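# Lay the towel flat, long sides forward, off the basket

## Task

Leave the towel spread out as a single flat layer with its long edges running straight away from the robot toward the far edge of the table. All of it must lie on the table and, viewed from above, none of it may overlap the basket. The basket must stay upright with its entire base resting on the table. Finish with both hands released from everything and moved away.

## Robot and tools

Robot: two arms, left_arm and right_arm, each ending in a sixteen-motor four-digit hand. right_arm has a right hand and left_arm its mirror-image left hand. Arm bases in the scene frame: left_arm at (+0.012, +0.317, +0.024) m, quat_wxyz (+1.000, 0, 0, +0.016); right_arm at (+0.008, -0.301, +0.047) m, quat_wxyz (+1.000, 0, 0, +0.001). A camera stand sits behind the arms.

Frames. Scene frame: origin at table-top height, halfway between the nominal bases. +z is up, +x points out over the table, and +y points toward the left_arm side. Image left and right do not follow the arm names. Reported hand positions (metres), orientations (end_effector_quat_wxyz) and Hand targets are given in each arm's own base frame. Fixed cameras and the table use the scene frame. Expect a few centimetres of error, more at long reach.

Hand point axes, right hand: +z runs along the straight fingers toward the tips; +x crosses the palm away from the thumb; +y points out of the palm face (the palm surface sits at y = -0.062). On the left hand, +x points toward the thumb instead. Straight fingertips end about 0.12 m out along +z. Bending a finger first swings its tip toward +y. A rigid mast by the wrist (x +0.05 to +0.10, z -0.16 to -0.11, up to y +0.06; x sign flipped on the left hand) can strike objects.

execute_actions(actions, cameras). actions holds up to 15 actions, each lasting 0.5 s. Each action is a list of up to 15 rows, one row per 1/30 s step. If there are fewer than 15 rows, the last row is repeated. Every row is one flat list of 48 numbers, each within [-1, 1], covering both arms even when only one moves:
- left arm: dx, dy, dz, rx, ry, rz;
- left hand: 16 motor goals, then current_limit, then speed;
- right arm: dx, dy, dz, rx, ry, rz;
- right hand: 16 motor goals, then current_limit, then speed.

dx..rz are an offset, not a pose. They are measured from that arm's Hand target as it stood when the action began, along that target's own axes. Scale: 1.0 equals 0.6 m, or 180 degrees for rx, ry, rz, which together form one rotation vector. Every row in an action is counted from that same start, so each row is a target, not a further step. A new action or call starts again from the current Hand target, so sending an offset twice moves the arm twice. All zeros re-requests the present target.

Motor goal order, for each hand: index_mcp, index_abd, index_pip, index_dip, middle_mcp, middle_abd, middle_pip, middle_dip, ring_mcp, ring_abd, ring_pip, ring_dip, thumb_cmc, thumb_axl, thumb_mcp, thumb_ipl. Each is an absolute goal scaled between the hinge's stops; it is not an offset.
- Finger hinges: moving toward -1 curls them. The straight values are _mcp +0.75, _pip +0.58 and _dip +0.70. For _abd, 0 is straight and -1 swings the finger away from the thumb.
- thumb_cmc: -1 brings the thumb round in front of the palm; +0.71 leaves it flat beside the palm.
- thumb_axl: twists the thumb; straight is +0.68.
- thumb_mcp and thumb_ipl: bend the thumb; straight is +0.23 and +0.17.

A 0 in a hand column is a real goal. To leave a hand unchanged, send back its hand_goal, hand_current_limit and hand_speed. current_limit maps -1..+1 to 0..550 mA (never below 11 mA). speed gives (speed+1)/2 of 8.5 rad/s. They start at +0.4 and -0.6 and stay as last sent.

cameras: a list of names, ["all"] or []. If left out, you get all images after an empty actions list and none otherwise. An empty actions list also returns the full state. Cameras: cam_head_left, cam_head_right, cam_high, cam_left_wrist, cam_right_wrist, each 672x504.

zoom_image(camera, region): enlarges [x0, y0, x1, y1] pixels (origin top-left, at most 504 by 504) of that camera's latest image. read_manual(section) only returns licence text. finished_scene(scene) ends the current scene and cannot be undone; call it only once the towel lies as required without the robot touching it.

Results. For each arm: end_effector_position and quat, Hand target (your commanded pose after clipping; the next offsets start from it), joint positions, joint velocities ("within noise" means the arm is still) and joint torques. Torques include the arm's own weight and drift; items 3 and 4 wrap at ±28 N m. For each hand: hand_goal, hand_measured, hand_current_ma (positive pushes toward -1), and hand_state per motor (moving, goal, blocked, overload).

Motion behaviour:
- Orientation is limited each step to within 40 degrees of the measured orientation.
- The hand often stops short of its target, sags lower under load, and very small moves may not start. Send the remaining gap as a fresh offset, or aim higher.
- To end a push against something, set the target back beyond the hand point.
- A finger grips only while its goal lies past the contact surface.
- The scene keeps running while you compose a reply; the robot holds its last command meanwhile.

Avoid:
- letting anything fall off the table, or dropping or releasing objects while they are moving;
- hard impacts with the table or heavy objects;
- any contact or squeeze between the two hands or arms;
- motors held at 495 mA or more (about 5 s causes a shutdown);
- overheating: MOTOR HOT appears at 85 °C, and at 100 °C the arm faults and drops;
- long stretched-out holds or pushing toward poses the arm cannot reach.

When done, open both hands and lift them away from the towel.

Each tool is called in YAML: its name, and indented under it one key for each argument.

## Session

execute_actions:
  actions: []

Scene clock: 0.00 s.
left_arm: end_effector_position=(+0.6846, -0.1004, +0.2091) hand_goal=(+0.754, +0.000, +0.576, +0.696, +0.754, +0.000, +0.576, +0.696, +0.754, +0.000, +0.576, +0.696, +0.714, +0.678, +0.226, +0.168) hand_measured=(+0.754, +0.000, +0.576, +0.696, +0.754, +0.000, +0.576, +0.696, +0.754, +0.000, +0.576, +0.696, +0.714, +0.678, +0.226, +0.168) hand_current_ma=(+0, +0, +0, +0, +0, +0, +0, +0, +0, +0, +0, +0, +0, +0, +0, +0) hand_state=(goal, goal, goal, goal, goal, goal, goal, goal, goal, overload, goal, goal, goal, goal, goal, goal) hand_current_limit=0.40 hand_speed=-0.60 end_effector_quat_wxyz=(+0.082, +0.192, +0.977, -0.043) | right_arm: end_effector_position=(+0.1816, +0.2978, +0.1111) hand_goal=(+0.754, +0.000, +0.576, +0.696, +0.754, +0.000, +0.576, +0.696, +0.754, +0.000, +0.576, +0.696, +0.714, +0.678, +0.226, +0.168) hand_measured=(+0.754, +0.000, +0.576, +0.696, +0.754, +0.000, +0.576, +0.696, +0.754, +0.000, +0.576, +0.696, +0.714, +0.678, +0.226, +0.168) hand_current_ma=(+0, +0, +0, +0, +0, +0, +0, +0, +0, +0, +0, +0, +0, +0, +0, +0) hand_state=(goal, goal, goal, goal, goal, goal, goal, goal, goal, goal, goal, goal, goal, goal, goal, goal) hand_current_limit=0.40 hand_speed=-0.60 end_effector_quat_wxyz=(+0.516, -0.296, +0.785, +0.173)
Joint positions: left_arm=[-0.252 2.118 2.23 -1.513 0.076 -1.44] | right_arm=[0.87 0.849 0.083 0.341 0.17 -1.532]
Joint velocities: within noise
Joint torques (N m): no reading
Heat: left arm: hottest waist 22 °C; right arm: hottest waist 24 °C.
Hand target: left_arm +0.6896, -0.1017, +0.2264; +0.101, +0.193, +0.975, -0.044 | right_arm +0.1875, +0.3048, +0.1265; +0.528, -0.292, +0.777, +0.180

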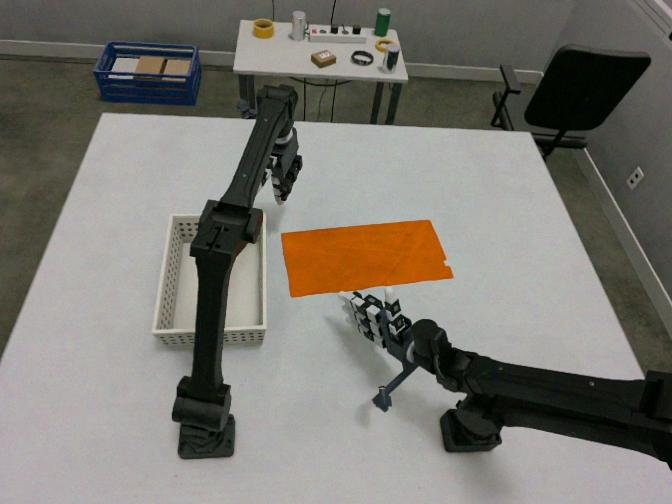

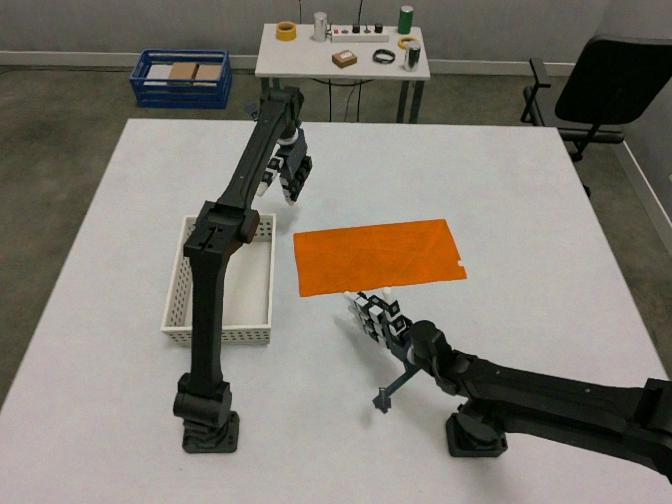

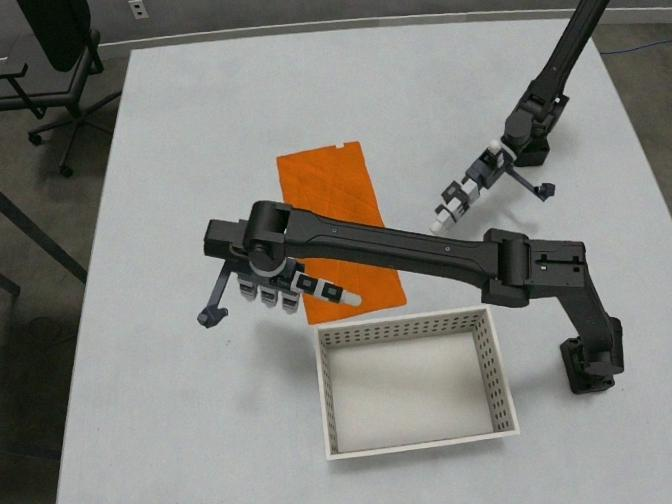

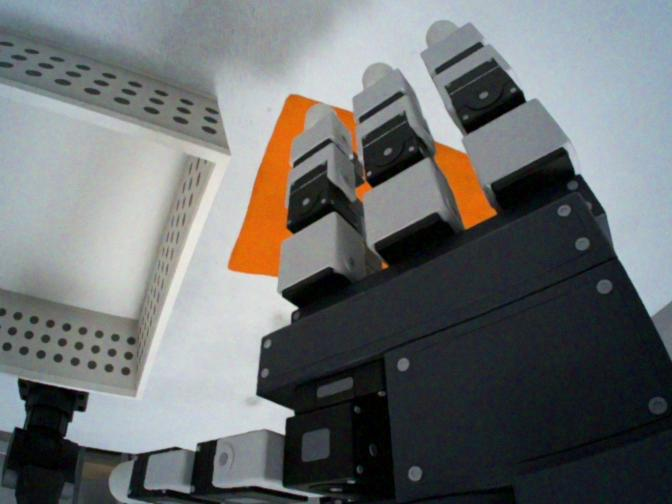

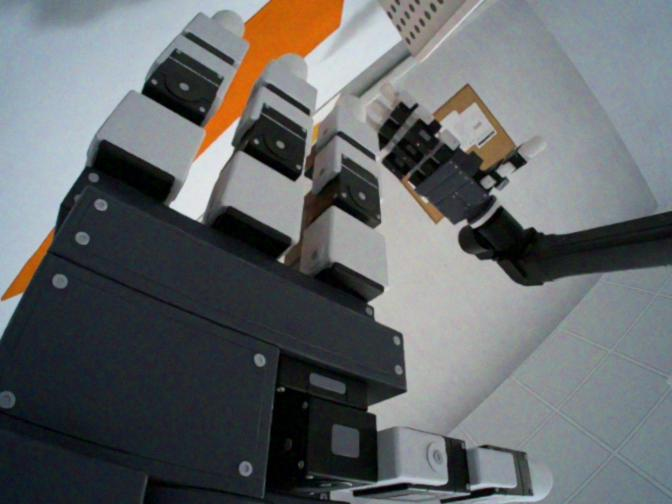

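execute_actions:
  actions:
    - [[0.0153,-0.0088,-0.02,0,0,0,0.754,0,0.576,0.696,0.754,0,0.576,0.696,0.754,0,0.576,0.696,0.714,0.678,0.226,0.168,0.4,-0.6,-0.03,-0.081,-0.0164,0,0,0,0.754,0,0.576,0.696,0.754,0,0.576,0.696,0.754,0,0.576,0.696,0.714,0.678,0.226,0.168,0.4,-0.6]]
    - [[0.0153,-0.0088,-0.02,0,0,0,0.754,0,0.576,0.696,0.754,0,0.576,0.696,0.754,0,0.576,0.696,0.714,0.678,0.226,0.168,0.4,-0.6,-0.03,-0.081,-0.0164,0,0,0,0.754,0,0.576,0.696,0.754,0,0.576,0.696,0.754,0,0.576,0.696,0.714,0.678,0.226,0.168,0.4,-0.6]]

Scene clock: 246.70 s.
left_arm: end_effector_position=(+0.6667, -0.0960, +0.2265) hand_goal=(+0.754, +0.000, +0.576, +0.696, +0.754, +0.000, +0.576, +0.696, +0.754, +0.000, +0.576, +0.696, +0.714, +0.678, +0.226, +0.168) hand_measured=(+0.754, +0.000, +0.576, +0.696, +0.754, +0.000, +0.576, +0.696, +0.754, +0.000, +0.576, +0.696, +0.714, +0.678, +0.224, +0.168) hand_current_ma=(-1, +0, +1, +0, -1, +0, +1, +0, -1, +0, +1, +0, +0, -1, -6, +0) hand_state=(goal, goal, goal, goal, goal, goal, goal, goal, goal, overload, goal, goal, goal, goal, goal, goal) hand_current_limit=0.40 hand_speed=-0.60 end_effector_quat_wxyz=(+0.085, +0.193, +0.977, -0.043) | right_arm: end_effector_position=(+0.2349, +0.2224, +0.1464) hand_goal=(+0.754, +0.000, +0.576, +0.696, +0.754, +0.000, +0.576, +0.696, +0.754, +0.000, +0.576, +0.696, +0.714, +0.678, +0.226, +0.168) hand_measured=(+0.754, -0.002, +0.574, +0.696, +0.754, -0.002, +0.574, +0.696, +0.754, -0.002, +0.576, +0.696, +0.714, +0.678, +0.226, +0.168) hand_current_ma=(+0, +0, +0, +0, +0, +0, +0, +0, +0, +0, +0, +0, +0, +0, +0, +0) hand_state=(goal, goal, goal, goal, goal, goal, goal, goal, goal, goal, goal, goal, goal, goal, goal, goal) hand_current_limit=0.40 hand_speed=-0.60 end_effector_quat_wxyz=(+0.510, -0.282, +0.792, +0.183)
Joint positions: left_arm=[-0.252 2.052 2.166 -1.51 0.076 -1.44] | right_arm=[0.311 0.679 0.154 0.071 -0.34 -1.73]
Joint torques (N m): left_arm=[-0.44 -22.3 9.66 0.64 0 -0.13] | right_arm=[0.26 -1.32 14.13 2.29 -0.45 -0.07]
Heat: left arm: hottest elbow 36 °C; right arm: hottest elbow 31 °C.
Hand target: left_arm +0.6647, -0.1015, +0.2464; +0.101, +0.193, +0.975, -0.044 | right_arm +0.2458, +0.2284, +0.1702; +0.528, -0.292, +0.777, +0.180
Off the commanded pose: left_arm 0.021 m, 2 deg | right_arm 0.027 m, 3 deg.

execute_actions:
  actions:
    - [[0.02,-0.0117,-0.0267,0,0,0,0.754,0,0.576,0.696,0.754,0,0.576,0.696,0.754,0,0.576,0.696,0.714,0.678,0.226,0.168,0.4,-0.6,-0.045,-0.12,-0.0246,0,0,0,0.754,0,0.576,0.696,0.754,0,0.576,0.696,0.754,0,0.576,0.696,0.714,0.678,0.226,0.168,0.4,-0.6]]
    - [[0.02,-0.0117,-0.0267,0,0,0,0.754,0,0.576,0.696,0.754,0,0.576,0.696,0.754,0,0.576,0.696,0.714,0.678,0.226,0.168,0.4,-0.6,-0.045,-0.12,-0.0246,0,0,0,0.754,0,0.576,0.696,0.754,0,0.576,0.696,0.754,0,0.576,0.696,0.714,0.678,0.226,0.168,0.4,-0.6]]
    - [[0.02,-0.0117,-0.0267,0,0,0,0.754,0,0.576,0.696,0.754,0,0.576,0.696,0.754,0,0.576,0.696,0.714,0.678,0.226,0.168,0.4,-0.6,-0.045,-0.12,-0.0246,0,0,0,0.754,0,0.576,0.696,0.754,0,0.576,0.696,0.754,0,0.576,0.696,0.714,0.678,0.226,0.168,0.4,-0.6]]
    - [[0.02,-0.0117,-0.0267,0,0,0,0.754,0,0.576,0.696,0.754,0,0.576,0.696,0.754,0,0.576,0.696,0.714,0.678,0.226,0.168,0.4,-0.6,-0.045,-0.12,-0.0246,0,0,0,0.754,0,0.576,0.696,0.754,0,0.576,0.696,0.754,0,0.576,0.696,0.714,0.678,0.226,0.168,0.4,-0.6]]
  cameras: ["cam_head_left"]

Scene clock: 265.33 s.
left_arm: end_effector_position=(+0.6040, -0.0987, +0.2838) hand_goal=(+0.754, +0.000, +0.576, +0.696, +0.754, +0.000, +0.576, +0.696, +0.754, +0.000, +0.576, +0.696, +0.714, +0.678, +0.226, +0.168) hand_measured=(+0.754, +0.000, +0.576, +0.696, +0.754, +0.000, +0.576, +0.696, +0.754, +0.000, +0.576, +0.696, +0.714, +0.678, +0.222, +0.168) hand_current_ma=(-1, +0, +1, +0, -1, +0, +1, +0, -1, +0, +1, +0, +0, -1, -7, +0) hand_state=(goal, goal, goal, goal, goal, goal, goal, goal, goal, overload, goal, goal, goal, goal, goal, goal) hand_current_limit=0.40 hand_speed=-0.60 end_effector_quat_wxyz=(+0.090, +0.197, +0.975, -0.044) | right_arm: end_effector_position=(+0.4102, +0.0026, +0.2855) hand_goal=(+0.754, +0.000, +0.576, +0.696, +0.754, +0.000, +0.576, +0.696, +0.754, +0.000, +0.576, +0.696, +0.714, +0.678, +0.226, +0.168) hand_measured=(+0.756, -0.004, +0.574, +0.696, +0.756, -0.004, +0.574, +0.696, +0.756, -0.004, +0.576, +0.696, +0.716, +0.678, +0.224, +0.168) hand_current_ma=(+0, -1, +0, +0, +0, -1, +0, +0, +0, -1, +0, +0, +0, +0, -1, +0) hand_state=(goal, goal, goal, goal, goal, goal, goal, goal, goal, goal, goal, goal, goal, goal, goal, goal) hand_current_limit=0.40 hand_speed=-0.60 end_effector_quat_wxyz=(+0.552, -0.227, +0.777, +0.197)
Joint positions: left_arm=[-0.283 1.864 2.027 -1.546 0.072 -1.462] | right_arm=[-0.481 1.204 0.798 -0.229 -1.017 -2.073]
Joint torques (N m): left_arm=[0.32 -19.78 9.47 0.43 -0.05 -0.18] | right_arm=[0.73 -8.53 13.39 1.84 -0.95 -0.08]
Heat: left arm: hottest elbow 36 °C; right arm: hottest elbow 31 °C.
Hand target: left_arm +0.5987, -0.1019, +0.2999; +0.101, +0.193, +0.975, -0.044 | right_arm +0.4180, +0.0018, +0.3005; +0.528, -0.292, +0.777, +0.180
Off the commanded pose: left_arm 0.017 m, 1 deg | right_arm 0.017 m, 8 deg.
joint sent to its limit (right arm) — joint 6 (wrist roll), lower limit. The joint targets are off in orientation, not in position.
Images, in order (width x height): cam_head_left 672x504.

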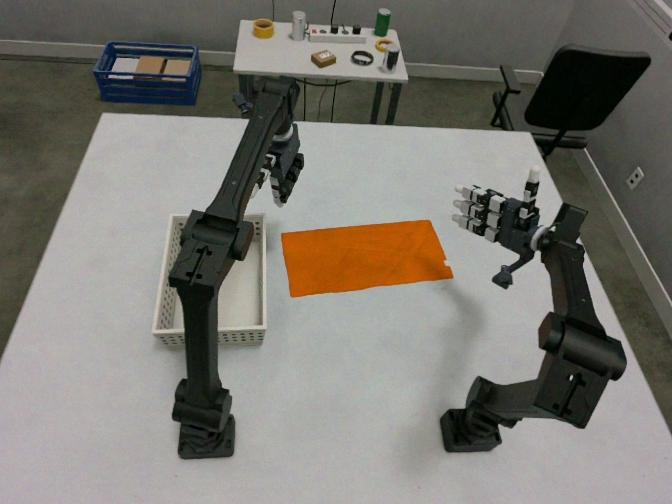

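execute_actions:
  actions:
    - [[0,0,0,0.0129,0.0056,0.1244,0.754,0,0.576,0.696,0.754,0,0.576,0.696,0.754,0,0.576,0.696,0.714,0.678,0.226,0.168,0.4,-0.6,0,0,0,0.0592,0.0291,0.0894,0.754,0,0.576,0.696,0.754,0,0.576,0.696,0.754,0,0.576,0.696,0.714,0.678,0.226,0.168,0.4,-0.6]]
    - [[0,0,0,0.0129,0.0056,0.1244,0.754,0,0.576,0.696,0.754,0,0.576,0.696,0.754,0,0.576,0.696,0.714,0.678,0.226,0.168,0.4,-0.6,0,0,0,0.0592,0.0291,0.0894,0.754,0,0.576,0.696,0.754,0,0.576,0.696,0.754,0,0.576,0.696,0.714,0.678,0.226,0.168,0.4,-0.6]]
    - [[0,0,0,0.0129,0.0056,0.1244,0.754,0,0.576,0.696,0.754,0,0.576,0.696,0.754,0,0.576,0.696,0.714,0.678,0.226,0.168,0.4,-0.6,0,0,0,0.0592,0.0291,0.0894,0.754,0,0.576,0.696,0.754,0,0.576,0.696,0.754,0,0.576,0.696,0.714,0.678,0.226,0.168,0.4,-0.6]]
    - [[0,0,0,0.0129,0.0056,0.1244,0.754,0,0.576,0.696,0.754,0,0.576,0.696,0.754,0,0.576,0.696,0.714,0.678,0.226,0.168,0.4,-0.6,0,0,0,0.0592,0.0291,0.0894,0.754,0,0.576,0.696,0.754,0,0.576,0.696,0.754,0,0.576,0.696,0.714,0.678,0.226,0.168,0.4,-0.6]]
    - [[0,0,0,0.0129,0.0056,0.1244,0.754,0,0.576,0.696,0.754,0,0.576,0.696,0.754,0,0.576,0.696,0.714,0.678,0.226,0.168,0.4,-0.6,0,0,0,0.0592,0.0291,0.0894,0.754,0,0.576,0.696,0.754,0,0.576,0.696,0.754,0,0.576,0.696,0.714,0.678,0.226,0.168,0.4,-0.6]]
    - [[0,0,0,0.0129,0.0056,0.1244,0.754,0,0.576,0.696,0.754,0,0.576,0.696,0.754,0,0.576,0.696,0.714,0.678,0.226,0.168,0.4,-0.6,0,0,0,0.0592,0.0291,0.0894,0.754,0,0.576,0.696,0.754,0,0.576,0.696,0.754,0,0.576,0.696,0.714,0.678,0.226,0.168,0.4,-0.6]]
    - [[0,0,0,0.0129,0.0056,0.1244,0.754,0,0.576,0.696,0.754,0,0.576,0.696,0.754,0,0.576,0.696,0.714,0.678,0.226,0.168,0.4,-0.6,0,0,0,0.0592,0.0291,0.0894,0.754,0,0.576,0.696,0.754,0,0.576,0.696,0.754,0,0.576,0.696,0.714,0.678,0.226,0.168,0.4,-0.6]]
  cameras: ["cam_head_left", "cam_high"]

Scene clock: 295.30 s.
left_arm: end_effector_position=(+0.5898, -0.1028, +0.2859) hand_goal=(+0.754, +0.000, +0.576, +0.696, +0.754, +0.000, +0.576, +0.696, +0.754, +0.000, +0.576, +0.696, +0.714, +0.678, +0.226, +0.168) hand_measured=(+0.752, -0.002, +0.576, +0.696, +0.752, -0.002, +0.576, +0.696, +0.752, -0.006, +0.576, +0.696, +0.716, +0.678, +0.222, +0.168) hand_current_ma=(-2, -2, +0, +0, -3, -2, +0, +0, -2, +0, -1, +0, +2, -1, -10, +0) hand_state=(goal, goal, goal, goal, goal, goal, goal, goal, goal, overload, goal, goal, goal, goal, goal, goal) hand_current_limit=0.40 hand_speed=-0.60 end_effector_quat_wxyz=(+0.003, +1.000, +0.010, +0.010) | right_arm: end_effector_position=(+0.4081, -0.0009, +0.2784) hand_goal=(+0.754, +0.000, +0.576, +0.696, +0.754, +0.000, +0.576, +0.696, +0.754, +0.000, +0.576, +0.696, +0.714, +0.678, +0.226, +0.168) hand_measured=(+0.754, +0.000, +0.576, +0.696, +0.754, +0.000, +0.576, +0.696, +0.754, +0.000, +0.576, +0.696, +0.716, +0.678, +0.222, +0.168) hand_current_ma=(+0, +0, +0, +0, +0, +0, +0, +0, +0, +0, +0, +0, +0, +0, -2, +0) hand_state=(goal, goal, goal, goal, goal, goal, goal, goal, goal, goal, goal, goal, goal, goal, goal, goal) hand_current_limit=0.40 hand_speed=-0.60 end_effector_quat_wxyz=(-0.014, +0.704, +0.710, -0.013)
Joint positions: left_arm=[-0.03 1.823 1.96 -1.687 0.006 1.521] | right_arm=[0.065 1.211 1.264 -1.663 -0.003 0.058]
Joint torques (N m): left_arm=[1.08 -16.5 11.92 0.27 0.3 0.12] | right_arm=[0.73 -8 13.61 -0.03 0.11 0.17]
Heat: left arm: hottest elbow 36 °C; right arm: hottest elbow 32 °C.
Hand target: left_arm +0.5988, -0.1018, +0.3000; +0.000, +1.000, +0.000, +0.000 | right_arm +0.4180, +0.0016, +0.3004; -0.001, +0.708, +0.706, +0.000
Off the commanded pose: left_arm 0.017 m, 2 deg | right_arm 0.024 m, 2 deg.
joint sent to its limit (left arm) — joint 4 (wrist pitch), lower limit. The joint targets are off in orientation, not in position.
Images, in order (width x height): cam_head_left 672x504, cam_high 672x504.

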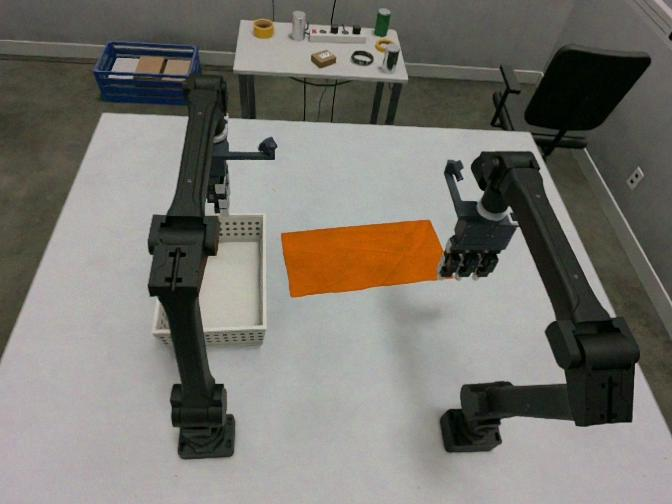

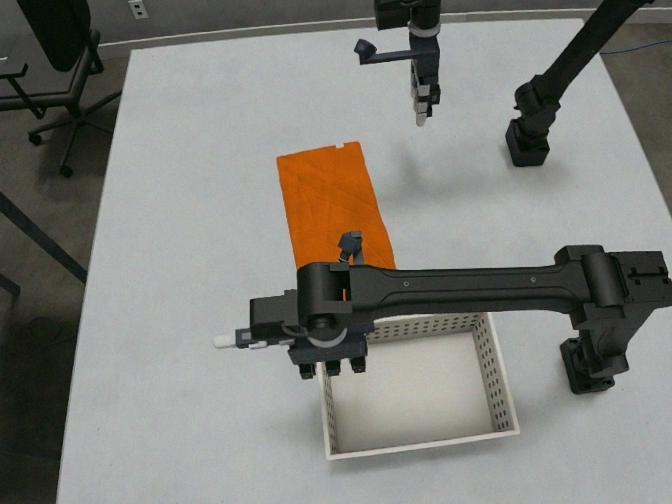

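execute_actions:
  actions:
    - [[-0.028,0.091,0.025,0,0,0,0.754,0,0.576,0.696,0.754,0,0.576,0.696,0.754,0,0.576,0.696,0.714,0.678,0.226,0.168,0.4,-0.6,0,0,0,0,0,0.125,0.754,0,0.576,0.696,0.754,0,0.576,0.696,0.754,0,0.576,0.696,0.714,0.678,0.226,0.168,0.4,-0.6]]
    - [[-0.028,0.091,0.025,0,0,0,0.754,0,0.576,0.696,0.754,0,0.576,0.696,0.754,0,0.576,0.696,0.714,0.678,0.226,0.168,0.4,-0.6,0,0,0,0,0,0.125,0.754,0,0.576,0.696,0.754,0,0.576,0.696,0.754,0,0.576,0.696,0.714,0.678,0.226,0.168,0.4,-0.6]]
    - [[-0.028,0.091,0.025,0,0,0,0.754,0,0.576,0.696,0.754,0,0.576,0.696,0.754,0,0.576,0.696,0.714,0.678,0.226,0.168,0.4,-0.6,0,0,0,0,0,0.125,0.754,0,0.576,0.696,0.754,0,0.576,0.696,0.754,0,0.576,0.696,0.714,0.678,0.226,0.168,0.4,-0.6]]
    - [[-0.028,0.091,0.025,0,0,0,0.754,0,0.576,0.696,0.754,0,0.576,0.696,0.754,0,0.576,0.696,0.714,0.678,0.226,0.168,0.4,-0.6,0,0,0,0,0,0.125,0.754,0,0.576,0.696,0.754,0,0.576,0.696,0.754,0,0.576,0.696,0.714,0.678,0.226,0.168,0.4,-0.6]]
    - [[0,0,0,0,0,0,0.754,0,0.576,0.696,0.754,0,0.576,0.696,0.754,0,0.576,0.696,0.714,0.678,0.226,0.168,0.4,-0.6,0.05,0.037,0.033,0,0,0,0.754,0,0.576,0.696,0.754,0,0.576,0.696,0.754,0,0.576,0.696,0.714,0.678,0.226,0.168,0.4,-0.6]]
    - [[0,0,0,0,0,0,0.754,0,0.576,0.696,0.754,0,0.576,0.696,0.754,0,0.576,0.696,0.714,0.678,0.226,0.168,0.4,-0.6,0.05,0.037,0.033,0,0,0,0.754,0,0.576,0.696,0.754,0,0.576,0.696,0.754,0,0.576,0.696,0.714,0.678,0.226,0.168,0.4,-0.6]]
    - [[0,0,0,0,0,0,0.754,0,0.576,0.696,0.754,0,0.576,0.696,0.754,0,0.576,0.696,0.714,0.678,0.226,0.168,0.4,-0.6,0.05,0.037,0.033,0,0,0,0.754,0,0.576,0.696,0.754,0,0.576,0.696,0.754,0,0.576,0.696,0.714,0.678,0.226,0.168,0.4,-0.6]]
  cameras: ["all"]

Scene clock: 344.80 s.
left_arm: end_effector_position=(+0.5228, -0.3206, +0.2374) hand_goal=(+0.754, +0.000, +0.576, +0.696, +0.754, +0.000, +0.576, +0.696, +0.754, +0.000, +0.576, +0.696, +0.714, +0.678, +0.226, +0.168) hand_measured=(+0.754, -0.002, +0.576, +0.696, +0.754, -0.002, +0.576, +0.696, +0.754, -0.006, +0.576, +0.696, +0.714, +0.678, +0.222, +0.168) hand_current_ma=(-1, -1, +0, +0, -1, -1, +0, +0, -1, +0, -1, +0, +1, -1, -10, +0) hand_state=(goal, goal, goal, goal, goal, goal, goal, goal, goal, overload, goal, goal, goal, goal, goal, goal) hand_current_limit=0.40 hand_speed=-0.60 end_effector_quat_wxyz=(-0.003, +1.000, -0.010, -0.009) | right_arm: end_effector_position=(+0.4910, -0.0641, +0.2247) hand_goal=(+0.754, +0.000, +0.576, +0.696, +0.754, +0.000, +0.576, +0.696, +0.754, +0.000, +0.576, +0.696, +0.714, +0.678, +0.226, +0.168) hand_measured=(+0.752, +0.000, +0.576, +0.696, +0.754, +0.000, +0.576, +0.696, +0.754, +0.000, +0.576, +0.696, +0.714, +0.678, +0.222, +0.168) hand_current_ma=(+0, +0, +0, +0, +0, +0, +0, +0, +0, +0, +0, +0, +0, +0, -2, +0) hand_state=(goal, goal, goal, goal, goal, goal, goal, goal, goal, goal, goal, goal, goal, goal, goal, goal) hand_current_limit=0.40 hand_speed=-0.60 end_effector_quat_wxyz=(+0.000, +1.000, -0.009, -0.026)
Joint positions: left_arm=[-0.437 1.808 1.816 -1.597 0.002 1.155] | right_arm=[0.04 1.725 1.663 -1.561 -0.002 1.629]
Joint torques (N m): left_arm=[1.32 -16.03 9.52 1.01 0.06 -0.16] | right_arm=[-0.09 -16.79 13.41 0.29 0.12 -0.15]
Heat: left arm: hottest elbow 40 °C; right arm: hottest elbow 33 °C.
Hand target: left_arm +0.5316, -0.3203, +0.2402; +0.000, +1.000, +0.000, +0.000 | right_arm +0.5078, -0.0651, +0.2410; -0.001, +1.000, -0.001, +0.000
Off the commanded pose: left_arm 0.009 m, 2 deg | right_arm 0.023 m, 3 deg.

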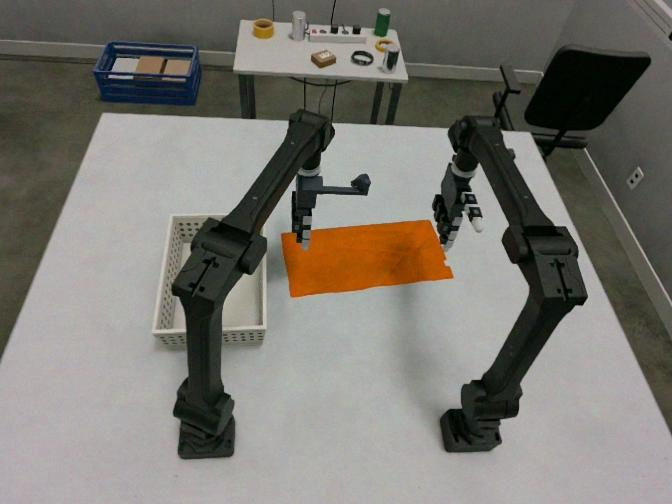

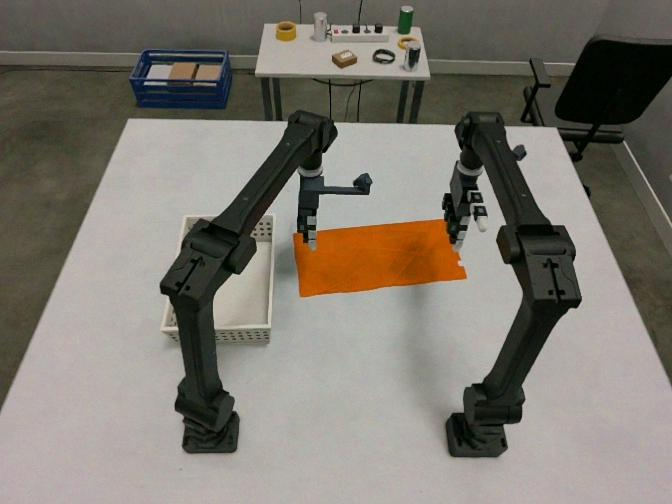

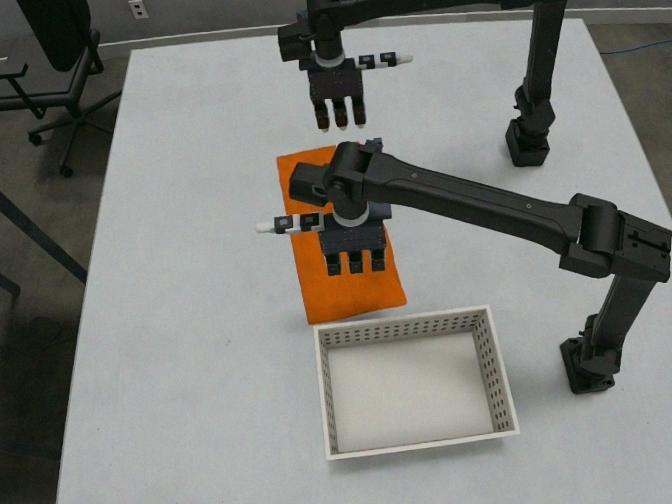

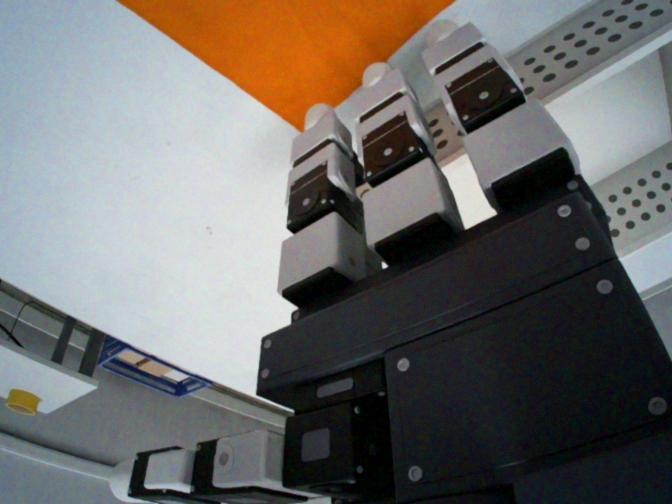

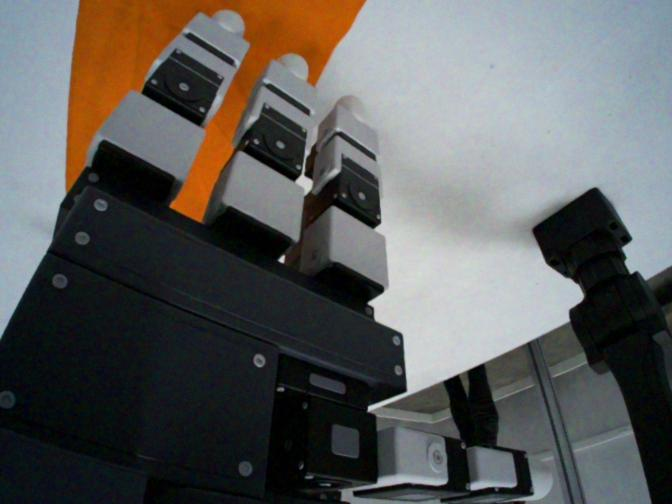

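execute_actions:
  actions:
    - [[0,-0.0096,0.053,0,0,0,0.48,0,0.576,0.696,0.48,0,0.576,0.696,0.48,0,0.576,0.696,0.714,0.678,0.226,0.168,0,-0.6,0,-0.034,0.056,0,0,0,0.48,0,0.576,0.696,0.48,0,0.576,0.696,0.48,0,0.576,0.696,0.714,0.678,0.226,0.168,0,-0.6]]
    - [[0,-0.0096,0.053,0,0,0,0.48,0,0.576,0.696,0.48,0,0.576,0.696,0.48,0,0.576,0.696,0.714,0.678,0.226,0.168,0,-0.6,0,-0.034,0.056,0,0,0,0.48,0,0.576,0.696,0.48,0,0.576,0.696,0.48,0,0.576,0.696,0.714,0.678,0.226,0.168,0,-0.6]]
    - [[0,-0.0096,0.053,0,0,0,0.48,0,0.576,0.696,0.48,0,0.576,0.696,0.48,0,0.576,0.696,0.714,0.678,0.226,0.168,0,-0.6,0,-0.034,0.056,0,0,0,0.48,0,0.576,0.696,0.48,0,0.576,0.696,0.48,0,0.576,0.696,0.714,0.678,0.226,0.168,0,-0.6]]
    - [[0,-0.0096,0.053,0,0,0,0.48,0,0.576,0.696,0.48,0,0.576,0.696,0.48,0,0.576,0.696,0.714,0.678,0.226,0.168,0,-0.6,0,-0.034,0.056,0,0,0,0.48,0,0.576,0.696,0.48,0,0.576,0.696,0.48,0,0.576,0.696,0.714,0.678,0.226,0.168,0,-0.6]]
  cameras: ["all"]

Scene clock: 416.37 s.
left_arm: end_effector_position=(+0.5245, -0.2980, +0.1081) hand_goal=(+0.480, +0.000, +0.576, +0.696, +0.480, +0.000, +0.576, +0.696, +0.480, +0.000, +0.576, +0.696, +0.714, +0.678, +0.226, +0.168) hand_measured=(+0.484, -0.002, +0.576, +0.696, +0.484, -0.002, +0.576, +0.696, +0.484, -0.006, +0.576, +0.696, +0.714, +0.678, +0.222, +0.168) hand_current_ma=(+5, -1, +0, +0, +6, -1, +0, +0, +6, +0, -1, +0, +1, -1, -10, +0) hand_state=(goal, goal, goal, goal, goal, goal, goal, goal, goal, overload, goal, goal, goal, goal, goal, goal) hand_current_limit=0.00 hand_speed=-0.60 end_effector_quat_wxyz=(-0.004, +1.000, +0.005, -0.010) | right_arm: end_effector_position=(+0.5062, +0.0139, +0.1087) hand_goal=(+0.480, +0.000, +0.576, +0.696, +0.480, +0.000, +0.576, +0.696, +0.480, +0.000, +0.576, +0.696, +0.714, +0.678, +0.226, +0.168) hand_measured=(+0.484, +0.000, +0.576, +0.696, +0.484, +0.000, +0.576, +0.696, +0.484, +0.000, +0.576, +0.696, +0.714, +0.678, +0.222, +0.168) hand_current_ma=(+2, +0, +0, +0, +2, +0, +0, +0, +2, +0, +0, +0, +0, +0, -2, +0) hand_state=(goal, goal, goal, goal, goal, goal, goal, goal, goal, goal, goal, goal, goal, goal, goal, goal) hand_current_limit=0.00 hand_speed=-0.60 end_effector_quat_wxyz=(+0.000, +1.000, +0.006, -0.003)
Joint positions: left_arm=[-0.401 1.839 1.516 -1.27 0.001 1.159] | right_arm=[0.186 1.812 1.476 -1.242 -0.002 1.745]
Joint torques (N m): left_arm=[1.2 -15.91 8.96 0.68 0.11 0.15] | right_arm=[0.44 -16.85 8.98 0.64 0.15 0.17]
Heat: left arm: hottest elbow 34 °C; right arm: hottest elbow 35 °C.
Hand target: left_arm +0.5317, -0.2973, +0.1128; +0.000, +1.000, +0.000, +0.000 | right_arm +0.5080, +0.0167, +0.1068; +0.000, +1.000, -0.001, +0.000
Off the commanded pose: left_arm 0.009 m, 1 deg | right_arm 0.004 m, 1 deg.

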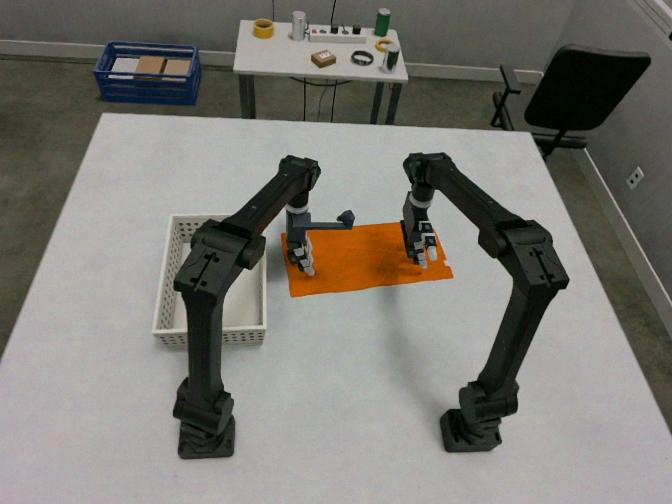

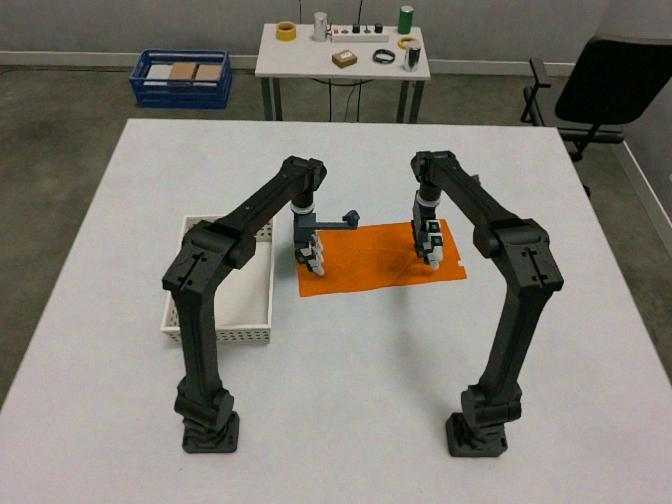

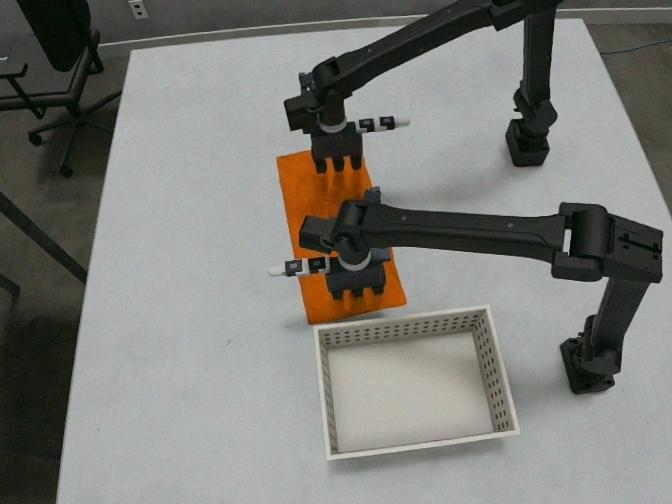

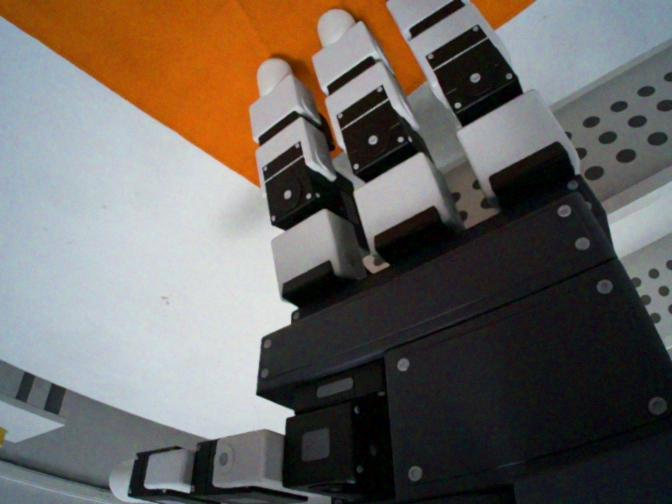

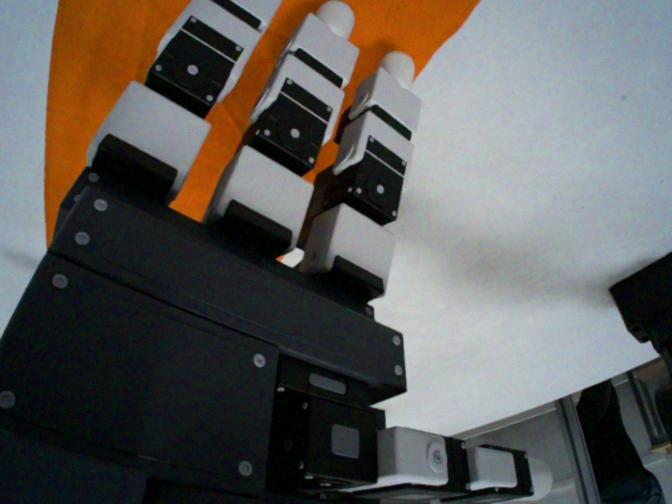

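execute_actions:
  actions:
    - [[0,0,0.02,0,0,0,0.48,0,0.576,0.696,0.48,0,0.576,0.696,0.48,0,0.576,0.696,0.714,0.678,0.226,0.168,0,-0.6,0,0,0.04,0,0,0,0.48,0,0.576,0.696,0.48,0,0.576,0.696,0.48,0,0.576,0.696,0.714,0.678,0.226,0.168,0,-0.6]]
    - [[0,0,0.017,0,0,0,0.48,0,0.576,0.696,0.48,0,0.576,0.696,0.48,0,0.576,0.696,0.714,0.678,0.226,0.168,0,-0.6,0,0,0.03,0,0,0,0.48,0,0.576,0.696,0.48,0,0.576,0.696,0.48,0,0.576,0.696,0.714,0.678,0.226,0.168,0,-0.6]]
  cameras: ["cam_left_wrist","cam_right_wrist"]

Scene clock: 447.93 s.
left_arm: end_effector_position=(+0.5278, -0.2988, +0.0979) hand_goal=(+0.480, +0.000, +0.576, +0.696, +0.480, +0.000, +0.576, +0.696, +0.480, +0.000, +0.576, +0.696, +0.714, +0.678, +0.226, +0.168) hand_measured=(+0.480, -0.002, +0.576, +0.696, +0.482, -0.002, +0.576, +0.696, +0.484, -0.006, +0.576, +0.696, +0.714, +0.678, +0.222, +0.168) hand_current_ma=(-1, -1, -1, +0, +2, -1, +0, +0, +6, +0, -1, +0, +1, -1, -10, +0) hand_state=(goal, goal, goal, goal, goal, goal, goal, goal, goal, overload, goal, goal, goal, goal, goal, goal) hand_current_limit=0.00 hand_speed=-0.60 end_effector_quat_wxyz=(+0.000, +1.000, +0.005, +0.000) | right_arm: end_effector_position=(+0.5105, +0.0151, +0.0810) hand_goal=(+0.480, +0.000, +0.576, +0.696, +0.480, +0.000, +0.576, +0.696, +0.480, +0.000, +0.576, +0.696, +0.714, +0.678, +0.226, +0.168) hand_measured=(+0.482, +0.000, +0.576, +0.696, +0.478, +0.004, +0.574, +0.696, +0.474, +0.010, +0.574, +0.696, +0.714, +0.678, +0.222, +0.168) hand_current_ma=(+1, +0, +0, +0, +0, +1, +0, +0, -3, +5, -1, +0, +0, +0, -2, +0) hand_state=(goal, goal, goal, goal, goal, goal, goal, goal, goal, goal, goal, goal, goal, goal, goal, goal) hand_current_limit=0.00 hand_speed=-0.60 end_effector_quat_wxyz=(-0.003, +1.000, +0.005, +0.010)
Joint positions: left_arm=[-0.401 1.843 1.491 -1.219 0.001 1.159] | right_arm=[0.186 1.832 1.43 -1.149 -0.002 1.748]
Joint torques (N m): left_arm=[0.32 -15.79 8.32 0.79 0.12 0.15] | right_arm=[0.09 -15.27 7.69 1.02 0.16 0.13]
Heat: left arm: hottest elbow 36 °C; right arm: hottest elbow 32 °C.
Hand target: left_arm +0.5317, -0.2973, +0.0907; +0.000, +1.000, +0.000, +0.000 | right_arm +0.5080, +0.0166, +0.0647; +0.000, +1.000, -0.001, +0.000
Off the commanded pose: left_arm 0.008 m, 1 deg | right_arm 0.017 m, 1 deg.
Images, in order (width x height): cam_left_wrist 672x504, cam_right_wrist 672x504.

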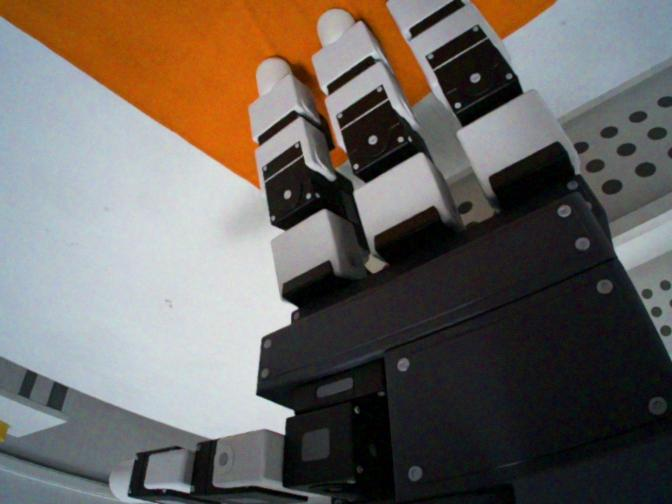

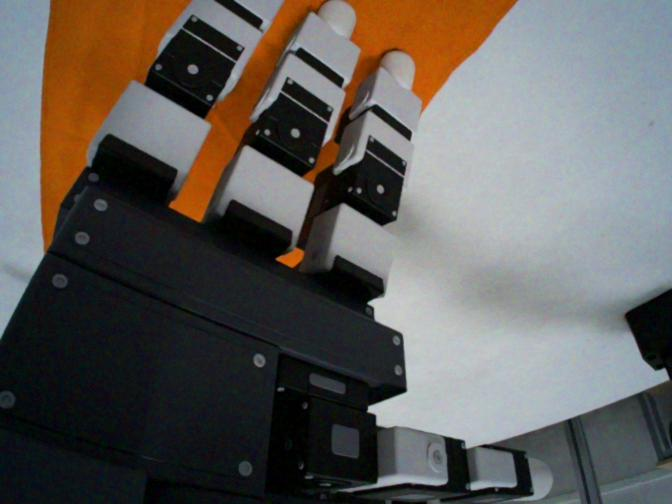

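execute_actions:
  actions:
    - [[0,-0.01,0.02,0,0,0,0.48,0,0.576,0.696,0.48,0,0.576,0.696,0.48,0,0.576,0.696,0.714,0.678,0.226,0.168,0,-0.6,0,0.01,0.017,0,0,0,0.48,0,0.576,0.696,0.48,0,0.576,0.696,0.48,0,0.576,0.696,0.714,0.678,0.226,0.168,0,-0.6]]
  cameras: ["cam_head_left"]

Scene clock: 454.43 s.
left_arm: end_effector_position=(+0.5290, -0.2951, +0.0948) hand_goal=(+0.480, +0.000, +0.576, +0.696, +0.480, +0.000, +0.576, +0.696, +0.480, +0.000, +0.576, +0.696, +0.714, +0.678, +0.226, +0.168) hand_measured=(+0.472, -0.016, +0.570, +0.694, +0.472, -0.014, +0.572, +0.694, +0.472, -0.020, +0.570, +0.694, +0.714, +0.678, +0.222, +0.168) hand_current_ma=(-18, -29, -11, -2, -18, -25, -8, -1, -14, +0, -9, -2, +1, -1, -10, +0) hand_state=(goal, goal, goal, goal, goal, goal, goal, goal, goal, overload, goal, goal, goal, goal, goal, goal) hand_current_limit=0.00 hand_speed=-0.60 end_effector_quat_wxyz=(+0.003, +1.000, +0.003, +0.003) | right_arm: end_effector_position=(+0.5106, +0.0151, +0.0786) hand_goal=(+0.480, +0.000, +0.576, +0.696, +0.480, +0.000, +0.576, +0.696, +0.480, +0.000, +0.576, +0.696, +0.714, +0.678, +0.226, +0.168) hand_measured=(+0.476, +0.006, +0.574, +0.696, +0.474, +0.008, +0.572, +0.696, +0.470, +0.012, +0.572, +0.694, +0.714, +0.678, +0.222, +0.168) hand_current_ma=(-2, +2, -1, +0, -4, +4, -1, +0, -6, +7, -2, +0, +0, +0, -2, +0) hand_state=(goal, goal, goal, goal, goal, goal, goal, goal, goal, goal, goal, goal, goal, goal, goal, goal) hand_current_limit=0.00 hand_speed=-0.60 end_effector_quat_wxyz=(-0.003, +1.000, +0.005, +0.012)
Joint positions: left_arm=[-0.392 1.842 1.48 -1.201 0.004 1.174] | right_arm=[0.186 1.832 1.424 -1.138 -0.002 1.748]
Joint torques (N m): left_arm=[1.44 -15.15 7.16 1.4 0.01 0.11] | right_arm=[-0.56 -14.56 6.78 1.65 0.16 0.04]
Heat: left arm: hottest elbow 35 °C; right arm: hottest elbow 32 °C.
Hand target: left_arm +0.5316, -0.2913, +0.0785; +0.000, +1.000, +0.000, +0.000 | right_arm +0.5080, +0.0106, +0.0545; +0.000, +1.000, -0.001, +0.000
Off the commanded pose: left_arm 0.017 m, 1 deg | right_arm 0.025 m, 2 deg.
Images, in order (width x height): cam_head_left 672x504.

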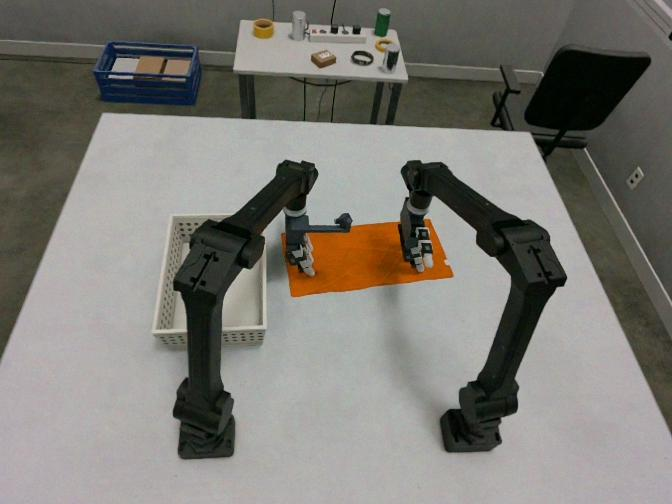

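execute_actions:
  actions:
    - [[-0.0371,-0.0022,0,0,0,-0.0556,0.48,0,0.576,0.696,0.48,0,0.576,0.696,0.48,0,0.576,0.696,0.714,0.678,0.226,0.168,0,-0.6,0.0567,0.0004,0,0,0,-0.0556,0.48,0,0.576,0.696,0.48,0,0.576,0.696,0.48,0,0.576,0.696,0.714,0.678,0.226,0.168,0,-0.6]]
    - [[-0.0371,-0.0022,0,0,0,-0.0556,0.48,0,0.576,0.696,0.48,0,0.576,0.696,0.48,0,0.576,0.696,0.714,0.678,0.226,0.168,0,-0.6,0.0567,0.0004,0,0,0,-0.0556,0.48,0,0.576,0.696,0.48,0,0.576,0.696,0.48,0,0.576,0.696,0.714,0.678,0.226,0.168,0,-0.6]]
  cameras: ["cam_head_left","cam_high","cam_left_wrist","cam_right_wrist"]

Scene clock: 467.10 s.
left_arm: end_effector_position=(+0.4905, -0.2933, +0.0941) hand_goal=(+0.480, +0.000, +0.576, +0.696, +0.480, +0.000, +0.576, +0.696, +0.480, +0.000, +0.576, +0.696, +0.714, +0.678, +0.226, +0.168) hand_measured=(+0.476, +0.004, +0.572, +0.694, +0.468, +0.004, +0.566, +0.692, +0.466, +0.060, +0.564, +0.690, +0.714, +0.678, +0.222, +0.168) hand_current_ma=(-9, +5, -5, -2, -27, +5, -19, -8, -31, +0, -25, -10, -1, -1, -10, +0) hand_state=(goal, goal, goal, goal, goal, goal, goal, goal, goal, overload, goal, goal, goal, goal, goal, goal) hand_current_limit=0.00 hand_speed=-0.60 end_effector_quat_wxyz=(+0.007, +0.986, +0.165, +0.010) | right_arm: end_effector_position=(+0.5629, +0.0165, +0.0792) hand_goal=(+0.480, +0.000, +0.576, +0.696, +0.480, +0.000, +0.576, +0.696, +0.480, +0.000, +0.576, +0.696, +0.714, +0.678, +0.226, +0.168) hand_measured=(+0.468, +0.018, +0.568, +0.694, +0.464, +0.016, +0.566, +0.692, +0.458, +0.014, +0.566, +0.690, +0.716, +0.678, +0.222, +0.168) hand_current_ma=(-10, +12, -4, +0, -14, +12, -7, -2, -23, +9, -7, -2, +0, +0, -2, +0) hand_state=(goal, goal, goal, goal, goal, goal, goal, goal, blocked, goal, goal, goal, goal, goal, goal, goal) hand_current_limit=0.00 hand_speed=-0.60 end_effector_quat_wxyz=(+0.001, +0.988, +0.155, +0.014)
Joint positions: left_arm=[-0.462 1.704 1.28 -1.123 0 0.778] | right_arm=[0.186 1.893 1.514 -1.163 0.003 1.445]
Joint torques (N m): left_arm=[0.62 -12.98 6.79 0.91 0.14 -0.25] | right_arm=[-0.26 -13.27 10.65 0.79 -0.04 -0.36]
Heat: left arm: hottest shoulder 33 °C; right arm: hottest elbow 31 °C.
Hand target: left_arm +0.4872, -0.2927, +0.0788; +0.000, +0.985, +0.174, +0.000 | right_arm +0.5755, +0.0160, +0.0544; -0.001, +0.985, +0.173, +0.000
Off the commanded pose: left_arm 0.016 m, 2 deg | right_arm 0.028 m, 3 deg.
Images, in order (width x height): cam_head_left 672x504, cam_high 672x504, cam_left_wrist 672x504, cam_right_wrist 672x504.

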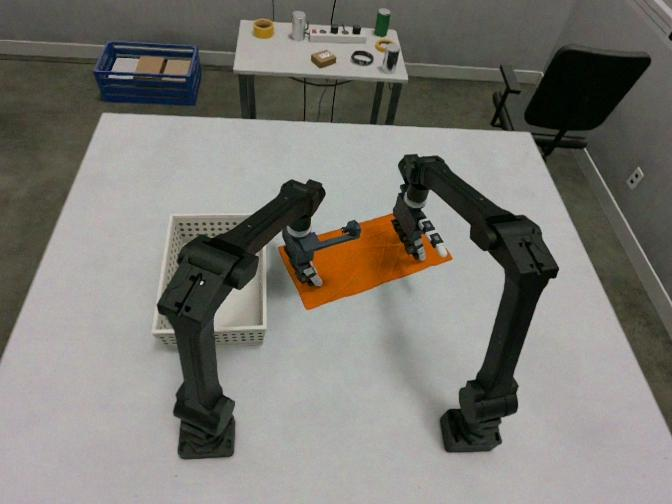

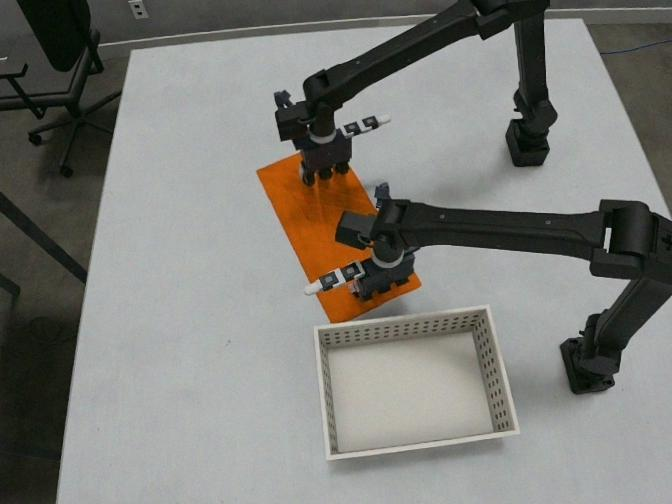

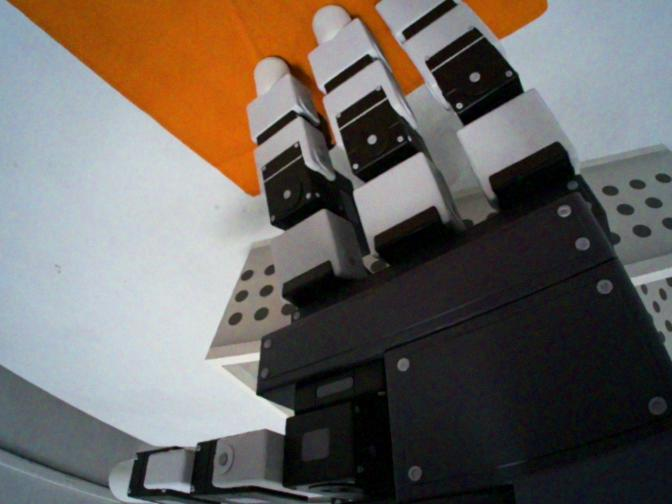

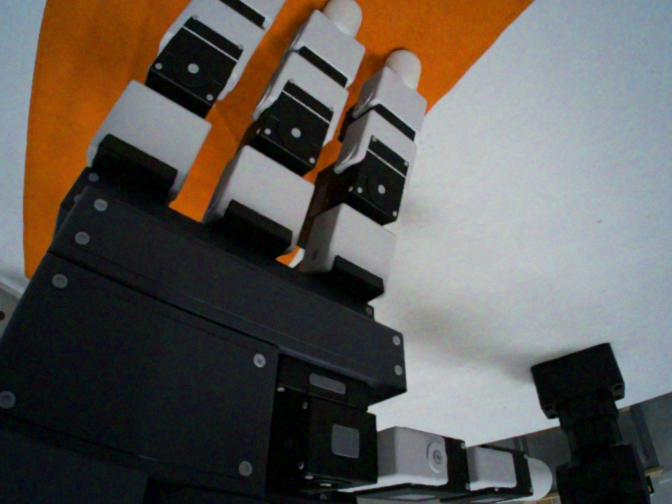

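execute_actions:
  actions:
    - [[-0.0371,-0.0022,0,0,0,-0.0556,0.48,0,0.576,0.696,0.48,0,0.576,0.696,0.48,0,0.576,0.696,0.714,0.678,0.226,0.168,0,-0.6,0.0567,0.0004,0,0,0,-0.0556,0.48,0,0.576,0.696,0.48,0,0.576,0.696,0.48,0,0.576,0.696,0.714,0.678,0.226,0.168,0,-0.6]]
    - [[-0.0371,-0.0022,0,0,0,-0.0556,0.48,0,0.576,0.696,0.48,0,0.576,0.696,0.48,0,0.576,0.696,0.714,0.678,0.226,0.168,0,-0.6,0.0567,0.0004,0,0,0,-0.0556,0.48,0,0.576,0.696,0.48,0,0.576,0.696,0.48,0,0.576,0.696,0.714,0.678,0.226,0.168,0,-0.6]]
    - [[-0.0371,-0.0022,0,0,0,-0.0556,0.48,0,0.576,0.696,0.48,0,0.576,0.696,0.48,0,0.576,0.696,0.714,0.678,0.226,0.168,0,-0.6,0.0567,0.0004,0,0,0,-0.0556,0.48,0,0.576,0.696,0.48,0,0.576,0.696,0.48,0,0.576,0.696,0.714,0.678,0.226,0.168,0,-0.6]]
    - [[-0.0371,-0.0022,0,0,0,-0.0556,0.48,0,0.576,0.696,0.48,0,0.576,0.696,0.48,0,0.576,0.696,0.714,0.678,0.226,0.168,0,-0.6,0.0567,0.0004,0,0,0,-0.0556,0.48,0,0.576,0.696,0.48,0,0.576,0.696,0.48,0,0.576,0.696,0.714,0.678,0.226,0.168,0,-0.6]]
  cameras: ["cam_head_left","cam_high","cam_right_wrist"]

Scene clock: 487.03 s.
left_arm: end_effector_position=(+0.4134, -0.3402, +0.0926) hand_goal=(+0.480, +0.000, +0.576, +0.696, +0.480, +0.000, +0.576, +0.696, +0.480, +0.000, +0.576, +0.696, +0.714, +0.678, +0.226, +0.168) hand_measured=(+0.468, +0.002, +0.566, +0.692, +0.462, +0.010, +0.564, +0.690, +0.468, +0.154, +0.566, +0.690, +0.712, +0.678, +0.222, +0.168) hand_current_ma=(-30, +4, -20, -6, -48, +17, -26, -9, -28, +0, -20, -9, -2, -1, -10, +0) hand_state=(goal, goal, goal, goal, goal, goal, goal, goal, goal, overload, goal, goal, goal, goal, goal, goal) hand_current_limit=0.00 hand_speed=-0.60 end_effector_quat_wxyz=(+0.012, +0.871, +0.491, +0.006) | right_arm: end_effector_position=(+0.6792, +0.0759, +0.0848) hand_goal=(+0.480, +0.000, +0.576, +0.696, +0.480, +0.000, +0.576, +0.696, +0.480, +0.000, +0.576, +0.696, +0.714, +0.678, +0.226, +0.168) hand_measured=(+0.468, +0.018, +0.568, +0.694, +0.462, +0.016, +0.564, +0.690, +0.454, +0.014, +0.564, +0.690, +0.716, +0.678, +0.222, +0.168) hand_current_ma=(-9, +12, -4, -1, -17, +12, -9, -3, -30, +9, -9, -3, +1, +0, -2, +0) hand_state=(goal, goal, goal, goal, goal, goal, goal, goal, blocked, goal, goal, goal, goal, goal, goal, goal) hand_current_limit=0.00 hand_speed=-0.60 end_effector_quat_wxyz=(+0.011, +0.878, +0.478, +0.018)
Joint positions: left_arm=[-0.766 1.615 1.16 -1.089 -0.005 -0.222] | right_arm=[0.228 2.056 1.779 -1.253 0.012 0.801]
Joint torques (N m): left_arm=[0.32 -11.11 7.88 0.47 0.18 -0.22] | right_arm=[1.26 -16.09 11.23 0.31 -0.4 -0.29]
Heat: left arm: hottest shoulder 33 °C; right arm: hottest elbow 32 °C.
Hand target: left_arm +0.4128, -0.3385, +0.0787; +0.000, +0.866, +0.501, +0.000 | right_arm +0.6856, +0.0917, +0.0547; +0.000, +0.866, +0.499, +0.000
Off the commanded pose: left_arm 0.014 m, 2 deg | right_arm 0.035 m, 4 deg.
Images, in order (width x height): cam_head_left 672x504, cam_high 672x504, cam_right_wrist 672x504.

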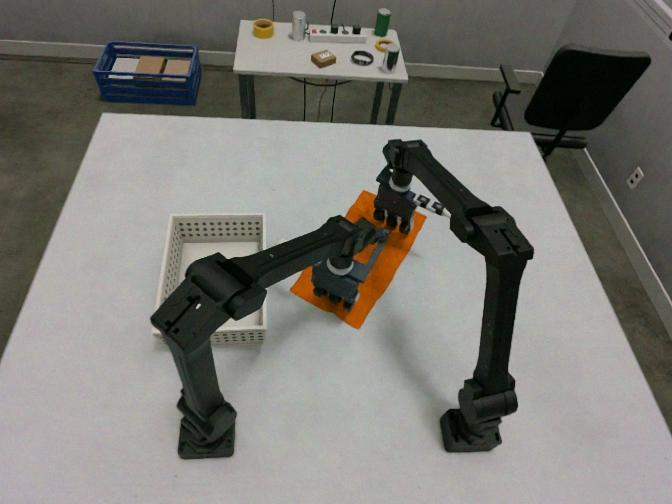

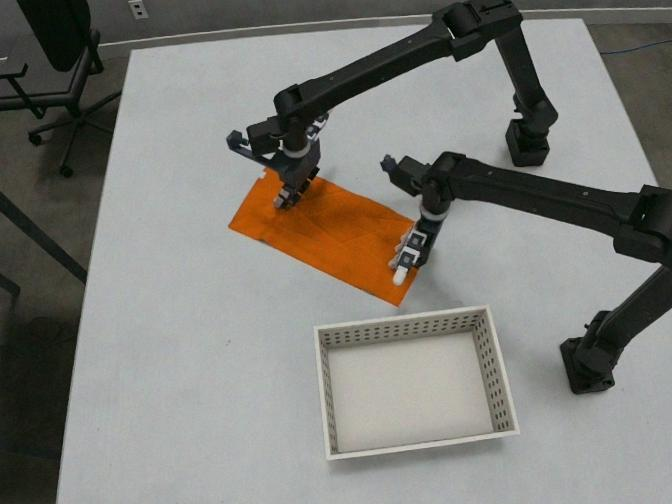

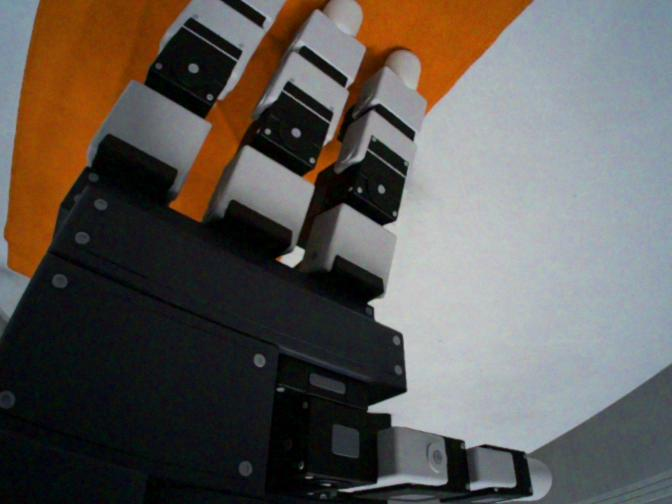

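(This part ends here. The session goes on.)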